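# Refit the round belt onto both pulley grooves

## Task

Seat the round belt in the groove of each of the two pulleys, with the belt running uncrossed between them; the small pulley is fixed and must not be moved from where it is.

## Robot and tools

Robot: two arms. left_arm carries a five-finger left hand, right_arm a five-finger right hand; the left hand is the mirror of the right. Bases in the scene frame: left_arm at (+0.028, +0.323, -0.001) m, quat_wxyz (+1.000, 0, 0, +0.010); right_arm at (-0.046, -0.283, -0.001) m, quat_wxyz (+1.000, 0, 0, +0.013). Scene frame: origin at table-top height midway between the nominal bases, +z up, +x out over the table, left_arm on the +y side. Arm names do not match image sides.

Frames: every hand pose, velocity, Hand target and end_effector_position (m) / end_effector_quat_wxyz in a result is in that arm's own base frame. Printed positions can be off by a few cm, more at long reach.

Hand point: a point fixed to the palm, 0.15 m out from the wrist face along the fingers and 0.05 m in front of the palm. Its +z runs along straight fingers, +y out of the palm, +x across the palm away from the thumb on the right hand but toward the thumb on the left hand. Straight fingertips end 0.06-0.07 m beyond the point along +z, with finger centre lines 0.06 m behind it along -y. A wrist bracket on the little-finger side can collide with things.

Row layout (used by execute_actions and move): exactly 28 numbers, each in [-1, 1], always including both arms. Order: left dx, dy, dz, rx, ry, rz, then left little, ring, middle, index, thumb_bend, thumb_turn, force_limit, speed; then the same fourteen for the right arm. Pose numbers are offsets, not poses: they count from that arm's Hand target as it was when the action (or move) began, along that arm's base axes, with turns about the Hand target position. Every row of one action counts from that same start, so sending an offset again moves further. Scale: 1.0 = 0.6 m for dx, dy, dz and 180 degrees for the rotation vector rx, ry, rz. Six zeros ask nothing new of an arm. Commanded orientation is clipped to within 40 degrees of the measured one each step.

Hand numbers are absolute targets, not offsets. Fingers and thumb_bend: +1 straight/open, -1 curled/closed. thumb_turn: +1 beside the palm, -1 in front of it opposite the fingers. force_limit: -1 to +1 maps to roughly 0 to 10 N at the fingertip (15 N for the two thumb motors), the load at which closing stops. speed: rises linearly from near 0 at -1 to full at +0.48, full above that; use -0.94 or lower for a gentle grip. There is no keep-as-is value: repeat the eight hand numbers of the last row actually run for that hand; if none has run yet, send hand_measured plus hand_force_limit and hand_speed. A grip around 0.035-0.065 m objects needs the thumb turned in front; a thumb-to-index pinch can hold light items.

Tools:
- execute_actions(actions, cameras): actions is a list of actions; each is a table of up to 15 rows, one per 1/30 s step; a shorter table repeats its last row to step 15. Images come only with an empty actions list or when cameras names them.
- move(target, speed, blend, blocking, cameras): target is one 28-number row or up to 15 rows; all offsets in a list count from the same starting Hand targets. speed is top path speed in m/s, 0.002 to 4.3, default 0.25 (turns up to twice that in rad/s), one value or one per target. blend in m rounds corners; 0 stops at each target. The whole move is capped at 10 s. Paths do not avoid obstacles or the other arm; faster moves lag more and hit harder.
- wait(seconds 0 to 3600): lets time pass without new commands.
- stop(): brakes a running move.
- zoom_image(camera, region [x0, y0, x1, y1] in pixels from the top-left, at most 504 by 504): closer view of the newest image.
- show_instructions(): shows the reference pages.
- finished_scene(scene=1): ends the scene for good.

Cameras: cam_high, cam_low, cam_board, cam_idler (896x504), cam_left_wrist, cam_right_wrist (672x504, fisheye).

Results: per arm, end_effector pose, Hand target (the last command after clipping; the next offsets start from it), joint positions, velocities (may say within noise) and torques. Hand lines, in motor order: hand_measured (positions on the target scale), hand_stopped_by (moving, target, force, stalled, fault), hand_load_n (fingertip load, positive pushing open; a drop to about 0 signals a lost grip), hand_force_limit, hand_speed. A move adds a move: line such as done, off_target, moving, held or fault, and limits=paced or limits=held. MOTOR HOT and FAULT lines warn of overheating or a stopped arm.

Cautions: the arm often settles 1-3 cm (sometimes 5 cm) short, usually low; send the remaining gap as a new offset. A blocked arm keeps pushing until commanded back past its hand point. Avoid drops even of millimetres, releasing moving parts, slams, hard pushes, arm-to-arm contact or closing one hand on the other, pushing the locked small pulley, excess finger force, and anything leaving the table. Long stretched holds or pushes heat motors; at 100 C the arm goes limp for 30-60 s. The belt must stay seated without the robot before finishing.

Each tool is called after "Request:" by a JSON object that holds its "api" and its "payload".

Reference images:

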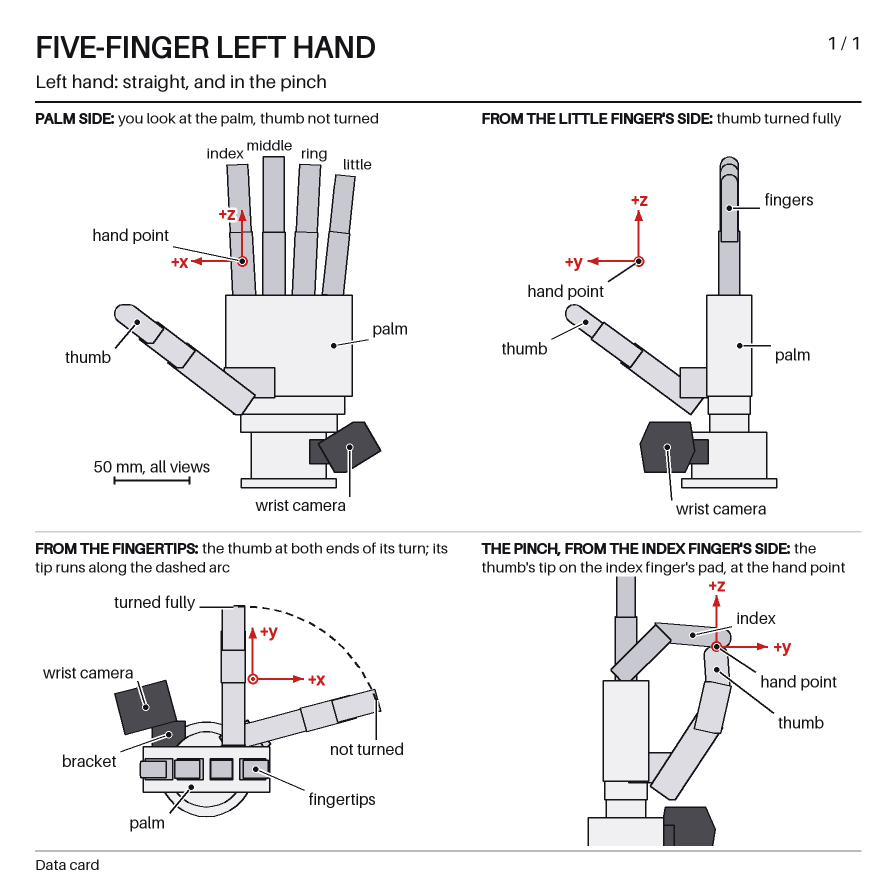

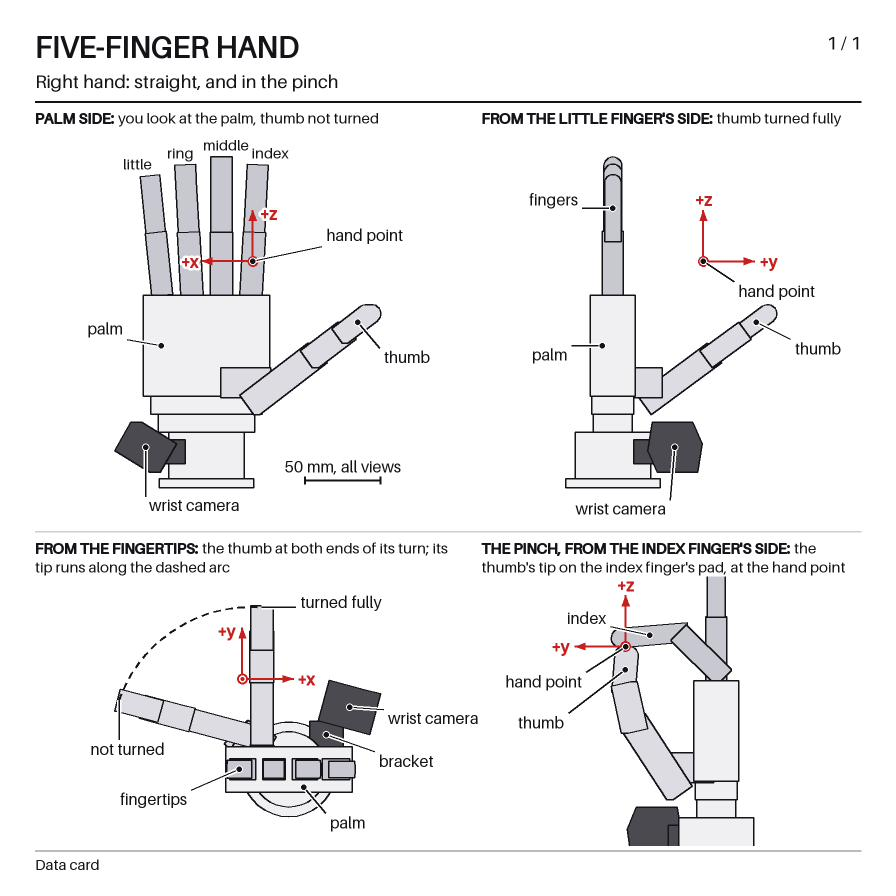

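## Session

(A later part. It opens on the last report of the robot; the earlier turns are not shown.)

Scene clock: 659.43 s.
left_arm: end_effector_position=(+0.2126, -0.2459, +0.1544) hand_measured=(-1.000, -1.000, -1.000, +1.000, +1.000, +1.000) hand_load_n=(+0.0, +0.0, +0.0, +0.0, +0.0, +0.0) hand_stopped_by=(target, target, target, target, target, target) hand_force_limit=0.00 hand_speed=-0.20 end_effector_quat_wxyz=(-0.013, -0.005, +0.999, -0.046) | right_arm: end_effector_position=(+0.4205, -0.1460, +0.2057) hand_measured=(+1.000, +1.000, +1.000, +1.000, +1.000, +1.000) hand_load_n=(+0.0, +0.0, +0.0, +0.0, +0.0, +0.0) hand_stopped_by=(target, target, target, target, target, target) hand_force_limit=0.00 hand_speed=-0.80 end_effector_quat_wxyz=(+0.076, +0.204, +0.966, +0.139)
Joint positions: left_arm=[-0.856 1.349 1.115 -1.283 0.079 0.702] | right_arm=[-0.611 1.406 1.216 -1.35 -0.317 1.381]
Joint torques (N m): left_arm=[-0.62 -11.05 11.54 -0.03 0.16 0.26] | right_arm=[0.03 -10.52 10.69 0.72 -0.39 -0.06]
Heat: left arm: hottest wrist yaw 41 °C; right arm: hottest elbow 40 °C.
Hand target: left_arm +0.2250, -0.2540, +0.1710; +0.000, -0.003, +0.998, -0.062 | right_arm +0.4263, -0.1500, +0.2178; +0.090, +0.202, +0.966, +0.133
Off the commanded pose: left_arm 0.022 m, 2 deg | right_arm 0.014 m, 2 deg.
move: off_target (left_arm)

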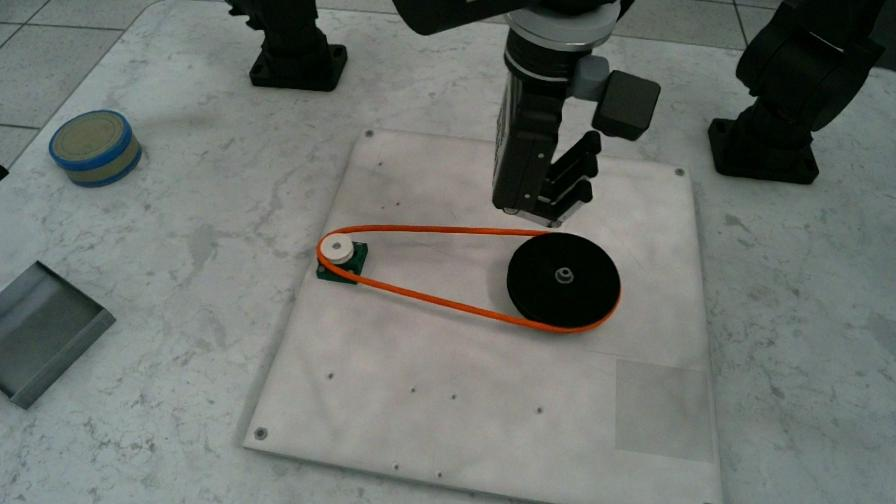

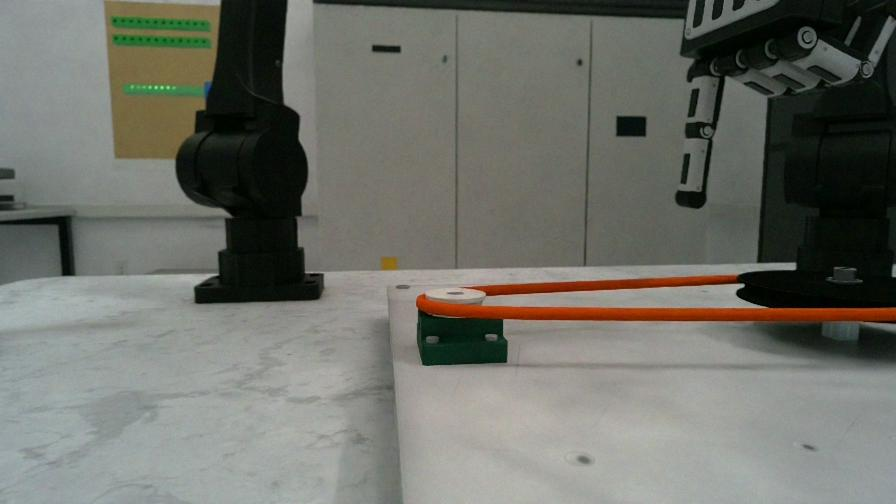

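Request:
{"api": "move", "payload": {"target": [[0.0,0.1,0.08,0,0,0,-1,-1,-1,1,1,1,0,-0.2,0,0,0,0,0,0,1,1,1,1,1,1,0,-0.8]], "speed": 0.12, "cameras": ["cam_high","cam_board","cam_idler","cam_low","cam_left_wrist"]}}

Request:
{"api": "zoom_image", "payload": {"camera": "cam_high", "region": [290, 180, 410, 320]}}

Request:
{"api": "zoom_image", "payload": {"camera": "cam_board", "region": [480, 200, 640, 360]}}

Request:
{"api": "zoom_image", "payload": {"camera": "cam_board", "region": [290, 200, 410, 320]}}

Scene clock: 664.50 s.
left_arm: end_effector_position=(+0.2128, -0.1895, +0.2022) hand_measured=(-1.000, -1.000, -1.000, +1.000, +1.000, +1.000) hand_load_n=(+0.0, +0.0, +0.0, +0.0, +0.0, +0.0) hand_stopped_by=(target, target, target, target, target, target) hand_force_limit=0.00 hand_speed=-0.20 end_effector_quat_wxyz=(-0.014, -0.003, +0.999, -0.048) | right_arm: end_effector_position=(+0.4205, -0.1460, +0.2057) hand_measured=(+1.000, +1.000, +1.000, +1.000, +1.000, +1.000) hand_load_n=(+0.0, +0.0, +0.0, +0.0, -0.5, +0.0) hand_stopped_by=(target, target, target, target, target, target) hand_force_limit=0.00 hand_speed=-0.80 end_effector_quat_wxyz=(+0.076, +0.204, +0.966, +0.139)
Joint positions: left_arm=[-0.745 1.222 1.129 -1.433 0.089 0.817] | right_arm=[-0.611 1.406 1.216 -1.35 -0.317 1.381]
Joint torques (N m): left_arm=[-0.32 -8.94 11.77 -0.02 0.17 0.24] | right_arm=[0.03 -10.46 10.7 0.69 -0.39 -0.06]
Heat: left arm: hottest wrist yaw 40 °C; right arm: hottest elbow 40 °C.
Hand target: left_arm +0.2250, -0.1940, +0.2190; +0.000, -0.003, +0.998, -0.062 | right_arm +0.4263, -0.1500, +0.2178; +0.090, +0.202, +0.966, +0.133
Off the commanded pose: left_arm 0.021 m, 2 deg | right_arm 0.014 m, 2 deg.
move: off_target (left_arm)
Images, in order (width x height): cam_high 896x504, cam_low 896x504, cam_board 896x504, cam_idler 896x504, cam_left_wrist 672x504.

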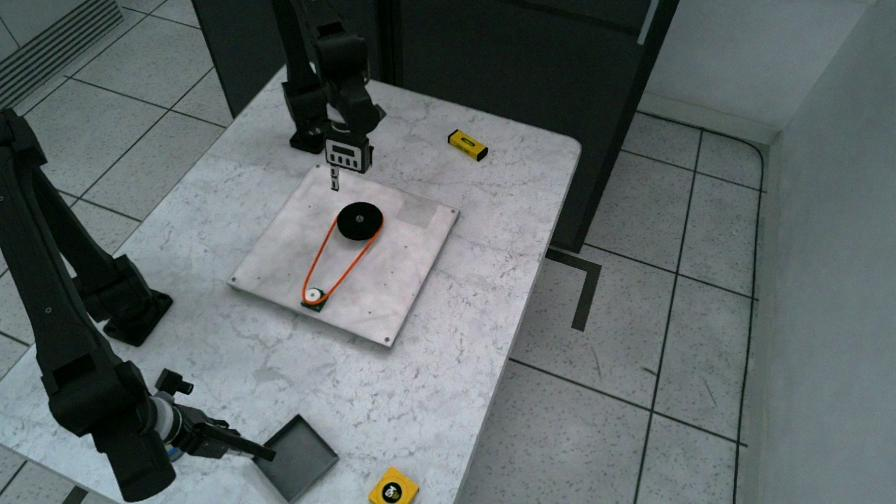

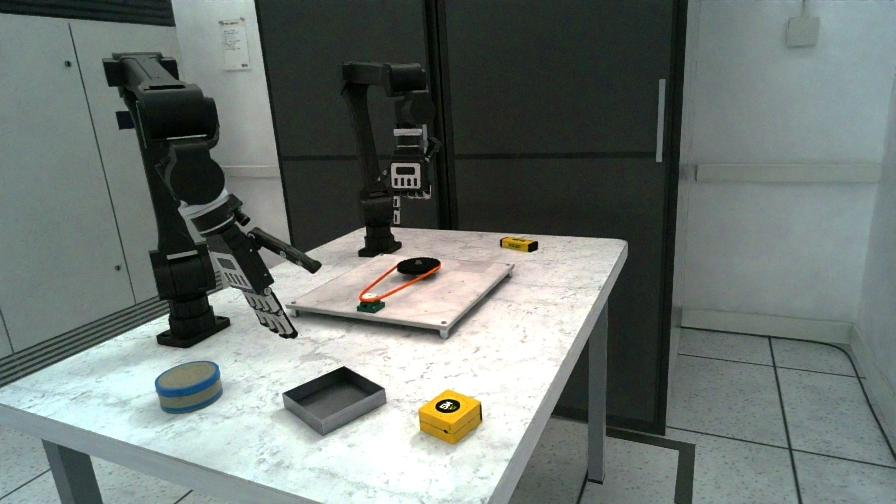

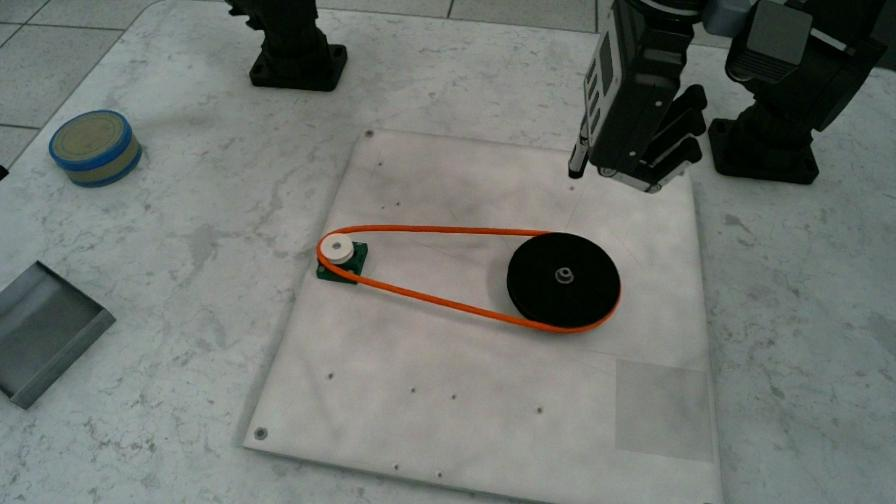

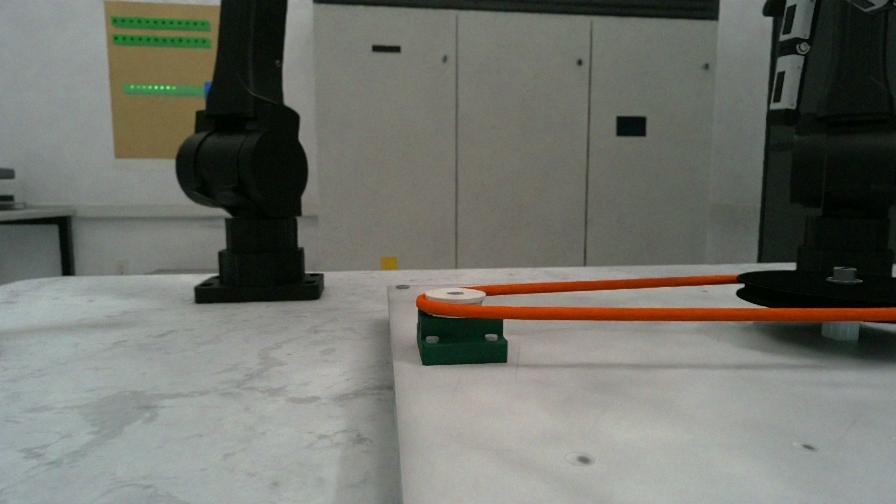

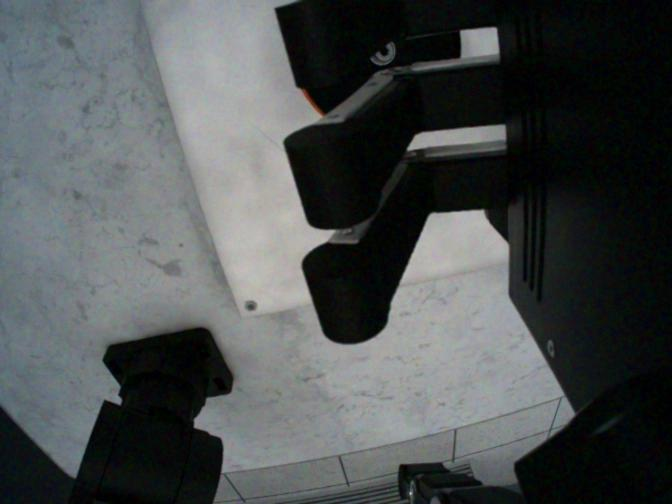

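Scaled by 3.600 from the camera's image (finer frame: 1280x720).

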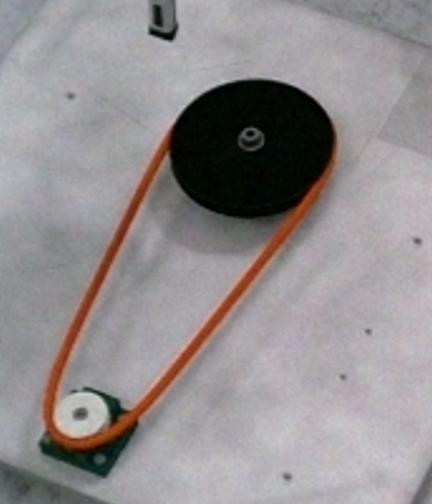

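Scaled by 3.150 from the camera's image (finer frame: 1280x720).

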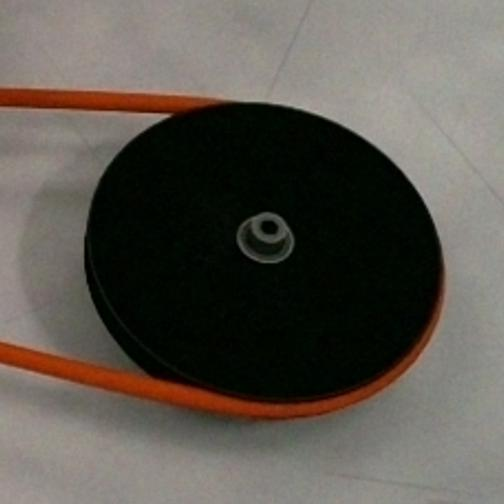

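Scaled by 4.200 from the camera's image (finer frame: 1280x720).

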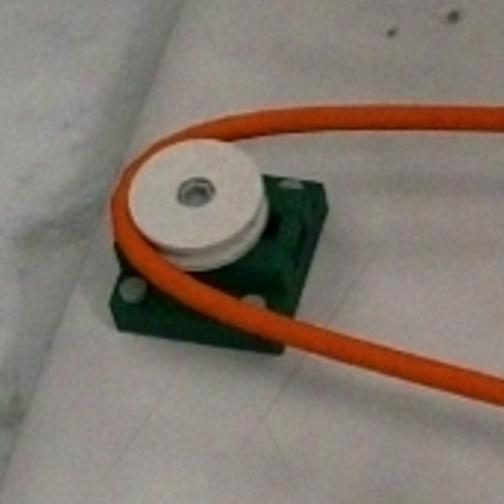

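Request:
{"api": "zoom_image", "payload": {"camera": "cam_idler", "region": [400, 260, 530, 370]}}

Request:
{"api": "zoom_image", "payload": {"camera": "cam_idler", "region": [700, 240, 896, 350]}}

Request:
{"api": "zoom_image", "payload": {"camera": "cam_low", "region": [340, 240, 460, 330]}}

Scaled by 3.877 from the camera's image (finer frame: 1280x720).

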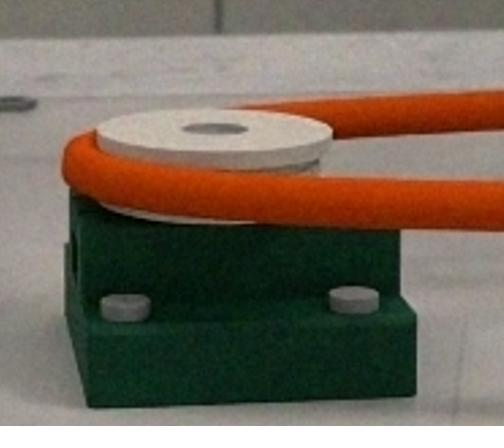

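Scaled by 2.571 from the camera's image (finer frame: 1280x720).

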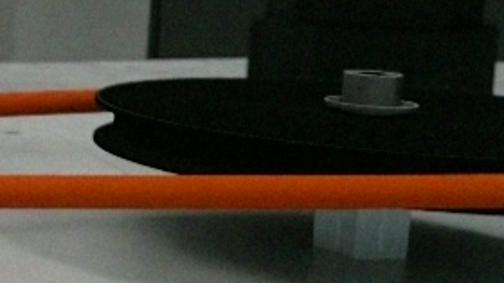

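Scaled by 4.200 from the camera's image (finer frame: 1280x720).

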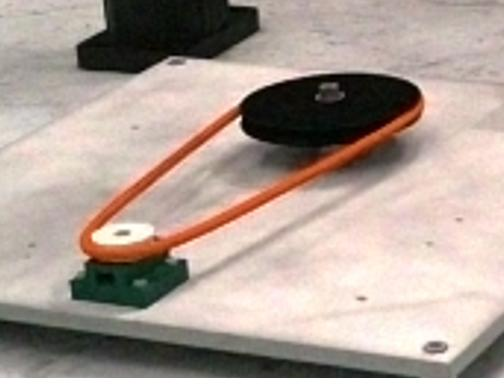

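Request:
{"api": "zoom_image", "payload": {"camera": "cam_low", "region": [390, 250, 450, 290]}}

Request:
{"api": "zoom_image", "payload": {"camera": "cam_idler", "region": [796, 250, 896, 340]}}

Request:
{"api": "zoom_image", "payload": {"camera": "cam_board", "region": [560, 220, 640, 300]}}

Scaled by 8.400 from the camera's image (finer frame: 1280x720).

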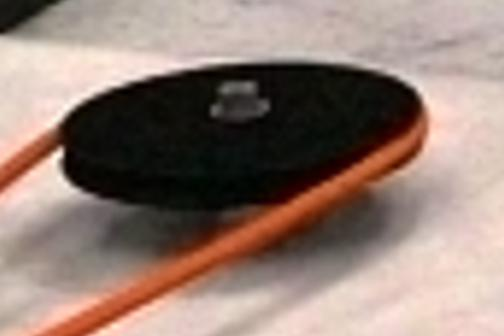

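Scaled by 5.040 from the camera's image (finer frame: 1280x720).

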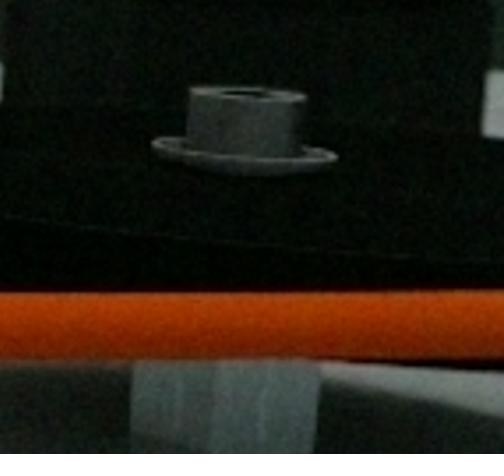

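Scaled by 6.300 from the camera's image (finer frame: 1280x720).

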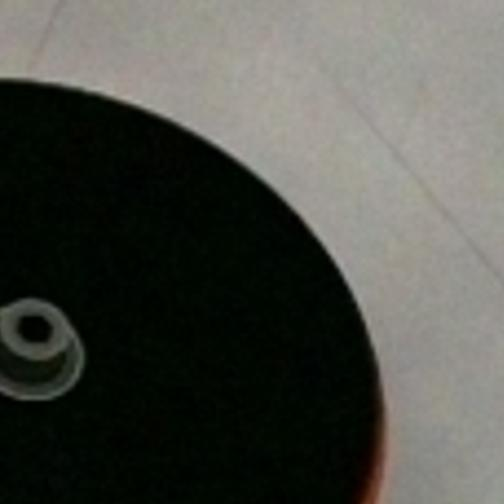

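Request:
{"api": "move", "payload": {"target": [[0.12,-0.17,0.0,0,0,0,-1,-1,-1,1,1,1,0,-0.2,0,0,0,0,0,0,1,1,1,1,1,1,0,-0.8]], "speed": 0.15, "cameras": ["cam_left_wrist","cam_low"]}}

Request:
{"api": "zoom_image", "payload": {"camera": "cam_low", "region": [370, 240, 460, 300]}}

Scene clock: 711.47 s.
left_arm: end_effector_position=(+0.2905, -0.2803, +0.2098) hand_measured=(-1.000, -1.000, -1.000, +1.000, +1.000, +1.000) hand_load_n=(+0.0, +0.5, +0.0, +0.0, +0.0, +0.0) hand_stopped_by=(target, target, target, target, target, target) hand_force_limit=0.00 hand_speed=-0.20 end_effector_quat_wxyz=(-0.010, -0.004, +0.999, -0.053) | right_arm: end_effector_position=(+0.4205, -0.1460, +0.2057) hand_measured=(+1.000, +1.000, +1.000, +1.000, +1.000, +1.000) hand_load_n=(+0.0, +0.0, +0.0, +0.0, -0.5, +0.0) hand_stopped_by=(target, target, target, target, target, target) hand_force_limit=0.00 hand_speed=-0.80 end_effector_quat_wxyz=(+0.076, +0.204, +0.966, +0.139)
Joint positions: left_arm=[-0.775 1.52 1.443 -1.432 0.089 0.784] | right_arm=[-0.611 1.406 1.216 -1.35 -0.317 1.381]
Joint torques (N m): left_arm=[-2.49 -12.51 11.88 0.35 0.01 -0.01] | right_arm=[0.15 -10.46 10.7 0.75 -0.38 -0.06]
Heat: left arm: hottest elbow 36 °C; right arm: hottest elbow 40 °C.
Hand target: left_arm +0.2970, -0.2960, +0.2188; +0.000, -0.003, +0.998, -0.062 | right_arm +0.4263, -0.1500, +0.2178; +0.090, +0.202, +0.966, +0.133
Off the commanded pose: left_arm 0.019 m, 1 deg | right_arm 0.014 m, 2 deg.
move: off_target (left_arm)
Images, in order (width x height): cam_low 896x504, cam_left_wrist 672x504.

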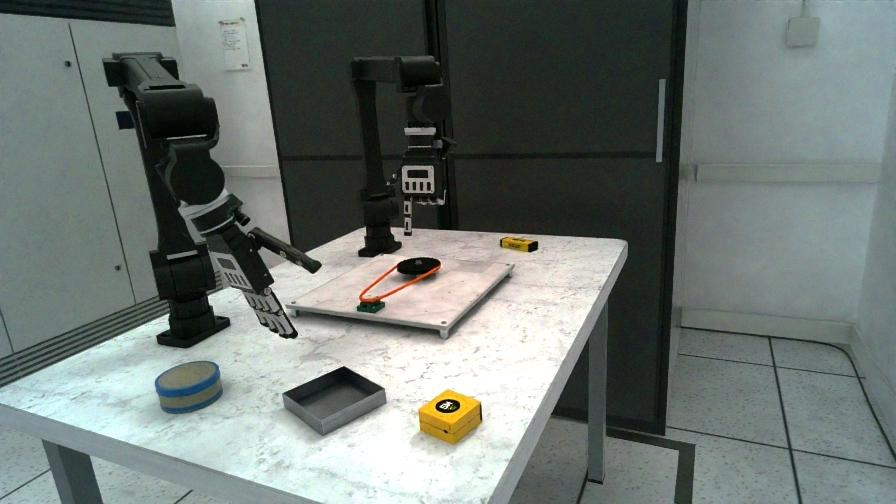

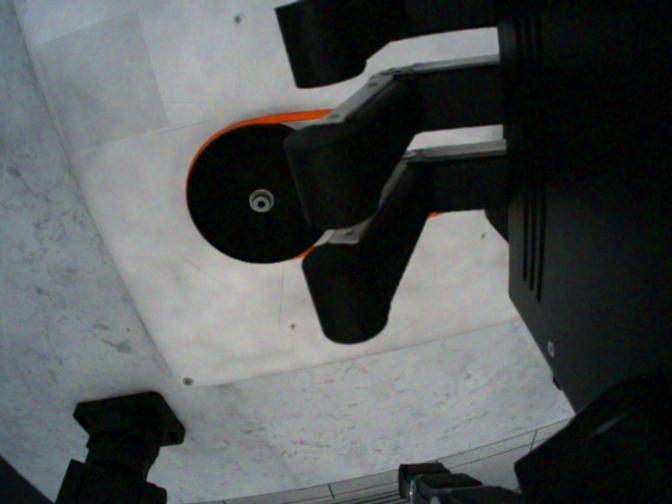

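Scaled by 5.600 from the camera's image (finer frame: 1280x720).

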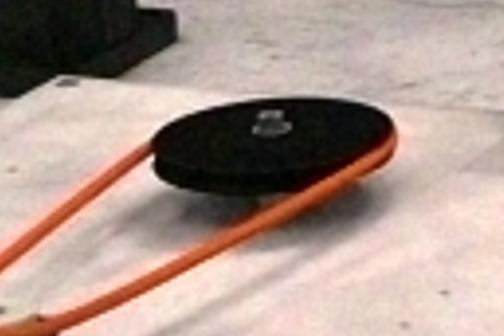

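Request:
{"api": "zoom_image", "payload": {"camera": "cam_left_wrist", "region": [170, 90, 350, 280]}}

Scaled by 2.653 from the camera's image (finer frame: 960x720).

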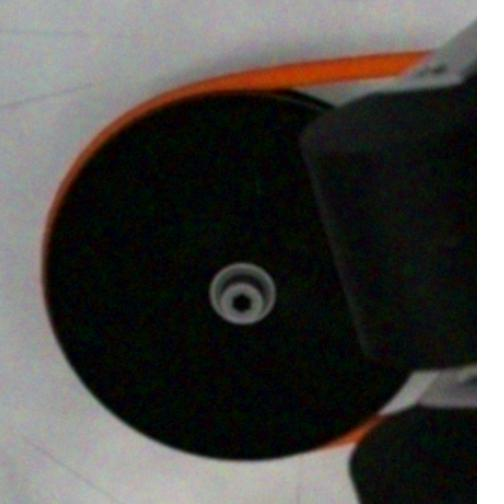

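Request:
{"api": "move", "payload": {"target": [[-0.1,0.01,-0.03,0,0,0,-1,-1,-1,1,1,1,0,-0.2,0,0,0,0,0,0,1,1,1,1,1,1,0,-0.8]], "speed": 0.15, "cameras": ["cam_left_wrist"]}}

Request:
{"api": "zoom_image", "payload": {"camera": "cam_left_wrist", "region": [140, 0, 380, 200]}}

Scene clock: 720.03 s.
left_arm: end_effector_position=(+0.2421, -0.2873, +0.2037) hand_measured=(-1.000, -1.000, -1.000, +1.000, +1.000, +1.000) hand_load_n=(+0.0, +0.0, +0.0, +0.0, +0.0, +0.0) hand_stopped_by=(target, target, target, target, target, target) hand_force_limit=0.00 hand_speed=-0.20 end_effector_quat_wxyz=(-0.002, -0.003, +0.998, -0.061) | right_arm: end_effector_position=(+0.4205, -0.1460, +0.2057) hand_measured=(+1.000, +1.000, +1.000, +1.000, +1.000, +1.000) hand_load_n=(+0.0, +0.0, +0.0, +0.0, +0.0, +0.0) hand_stopped_by=(target, target, target, target, target, target) hand_force_limit=0.00 hand_speed=-0.80 end_effector_quat_wxyz=(+0.076, +0.204, +0.966, +0.139)
Joint positions: left_arm=[-0.867 1.432 1.334 -1.381 0.081 0.694] | right_arm=[-0.611 1.406 1.216 -1.35 -0.317 1.381]
Joint torques (N m): left_arm=[-2.37 -12.98 7.66 0.96 -0.01 -0.02] | right_arm=[0.03 -10.46 10.69 0.68 -0.39 -0.05]
Heat: left arm: hottest elbow 37 °C; right arm: hottest elbow 40 °C.
Hand target: left_arm +0.2370, -0.2900, +0.2009; +0.000, -0.003, +0.998, -0.062 | right_arm +0.4263, -0.1500, +0.2178; +0.090, +0.202, +0.966, +0.133
Off the commanded pose: left_arm 0.006 m, 0 deg | right_arm 0.014 m, 2 deg.
move: done

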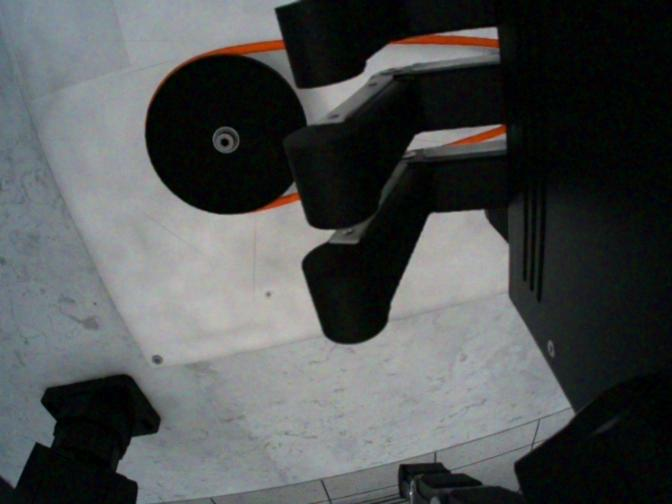

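Scaled by 2.100 from the camera's image (finer frame: 960x720).

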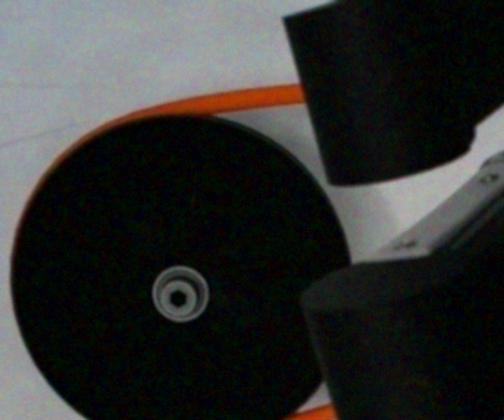

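Request:
{"api": "zoom_image", "payload": {"camera": "cam_left_wrist", "region": [130, 100, 310, 240]}}

Scaled by 2.800 from the camera's image (finer frame: 960x720).

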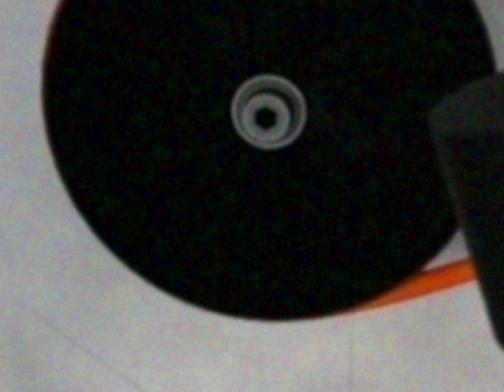

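Request:
{"api": "move", "payload": {"target": [[-0.15,0.02,-0.03,0,-0.15,0,-1,-1,-1,1,1,1,0,-0.2,0,0,0,0,0,0,1,1,1,1,1,1,0,-0.8]], "speed": 0.2, "cameras": ["cam_left_wrist","cam_board"]}}

Scene clock: 732.77 s.
left_arm: end_effector_position=(+0.1519, -0.2763, +0.1864) hand_measured=(-1.000, -1.000, -1.000, +1.000, +1.000, +1.000) hand_load_n=(+0.0, +0.0, +0.5, +0.0, +0.0, +0.0) hand_stopped_by=(target, target, target, target, target, target) hand_force_limit=0.00 hand_speed=-0.20 end_effector_quat_wxyz=(+0.232, +0.011, +0.971, -0.056) | right_arm: end_effector_position=(+0.4205, -0.1460, +0.2057) hand_measured=(+1.000, +1.000, +1.000, +1.000, +1.000, +1.000) hand_load_n=(+0.0, +0.0, +0.0, +0.0, +0.0, +0.0) hand_stopped_by=(target, target, target, target, target, target) hand_force_limit=0.00 hand_speed=-0.80 end_effector_quat_wxyz=(+0.076, +0.204, +0.966, +0.139)
Joint positions: left_arm=[-1.293 1.151 1.009 -1.173 -0.413 0.356] | right_arm=[-0.611 1.406 1.216 -1.35 -0.317 1.381]
Joint torques (N m): left_arm=[-2.49 -8.29 7.87 1.29 -0.43 0.02] | right_arm=[0.03 -10.29 10.69 0.68 -0.4 -0.05]
Heat: left arm: hottest elbow 36 °C; right arm: hottest elbow 40 °C.
Hand target: left_arm +0.1470, -0.2779, +0.1829; +0.233, +0.012, +0.971, -0.061 | right_arm +0.4263, -0.1500, +0.2178; +0.090, +0.202, +0.966, +0.133
Off the commanded pose: left_arm 0.006 m, 1 deg | right_arm 0.014 m, 2 deg.
move: done
Images, in order (width x height): cam_board 896x504, cam_left_wrist 672x504.

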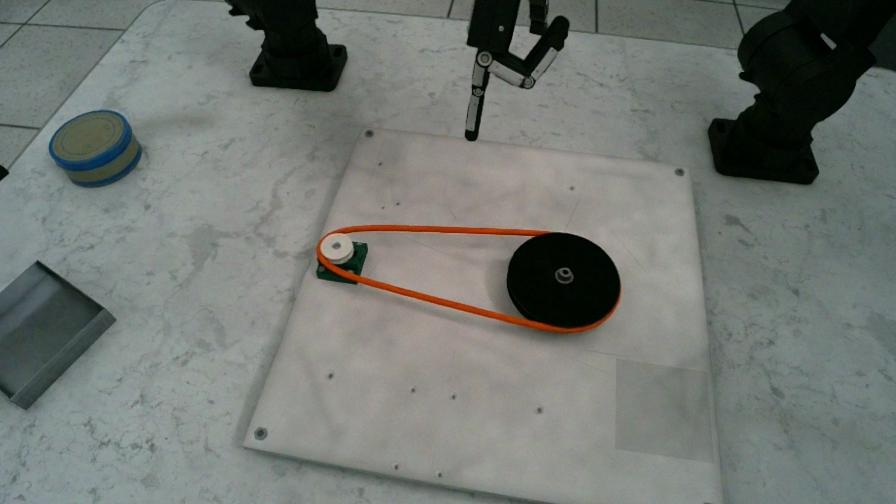

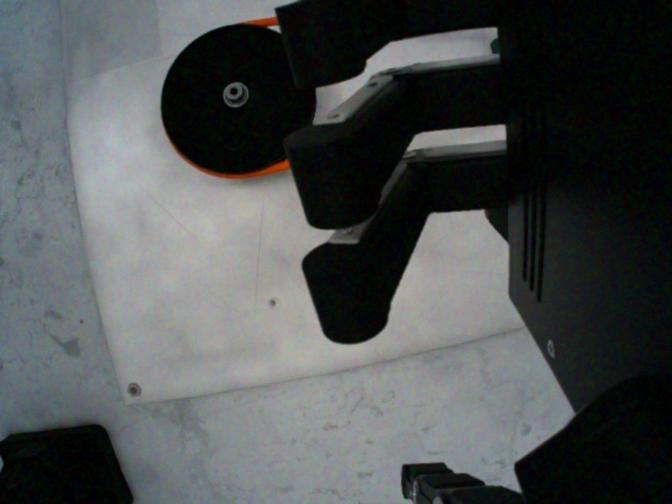

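Request:
{"api": "zoom_image", "payload": {"camera": "cam_left_wrist", "region": [140, 10, 310, 200]}}

Scaled by 2.653 from the camera's image (finer frame: 960x720).

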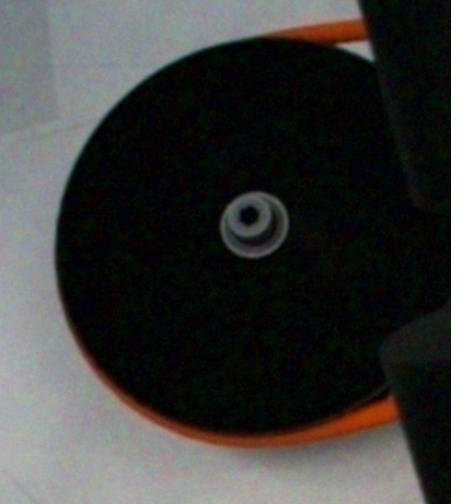

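Request:
{"api": "finished_scene", "payload": {}}

The scene is finished: the task was done.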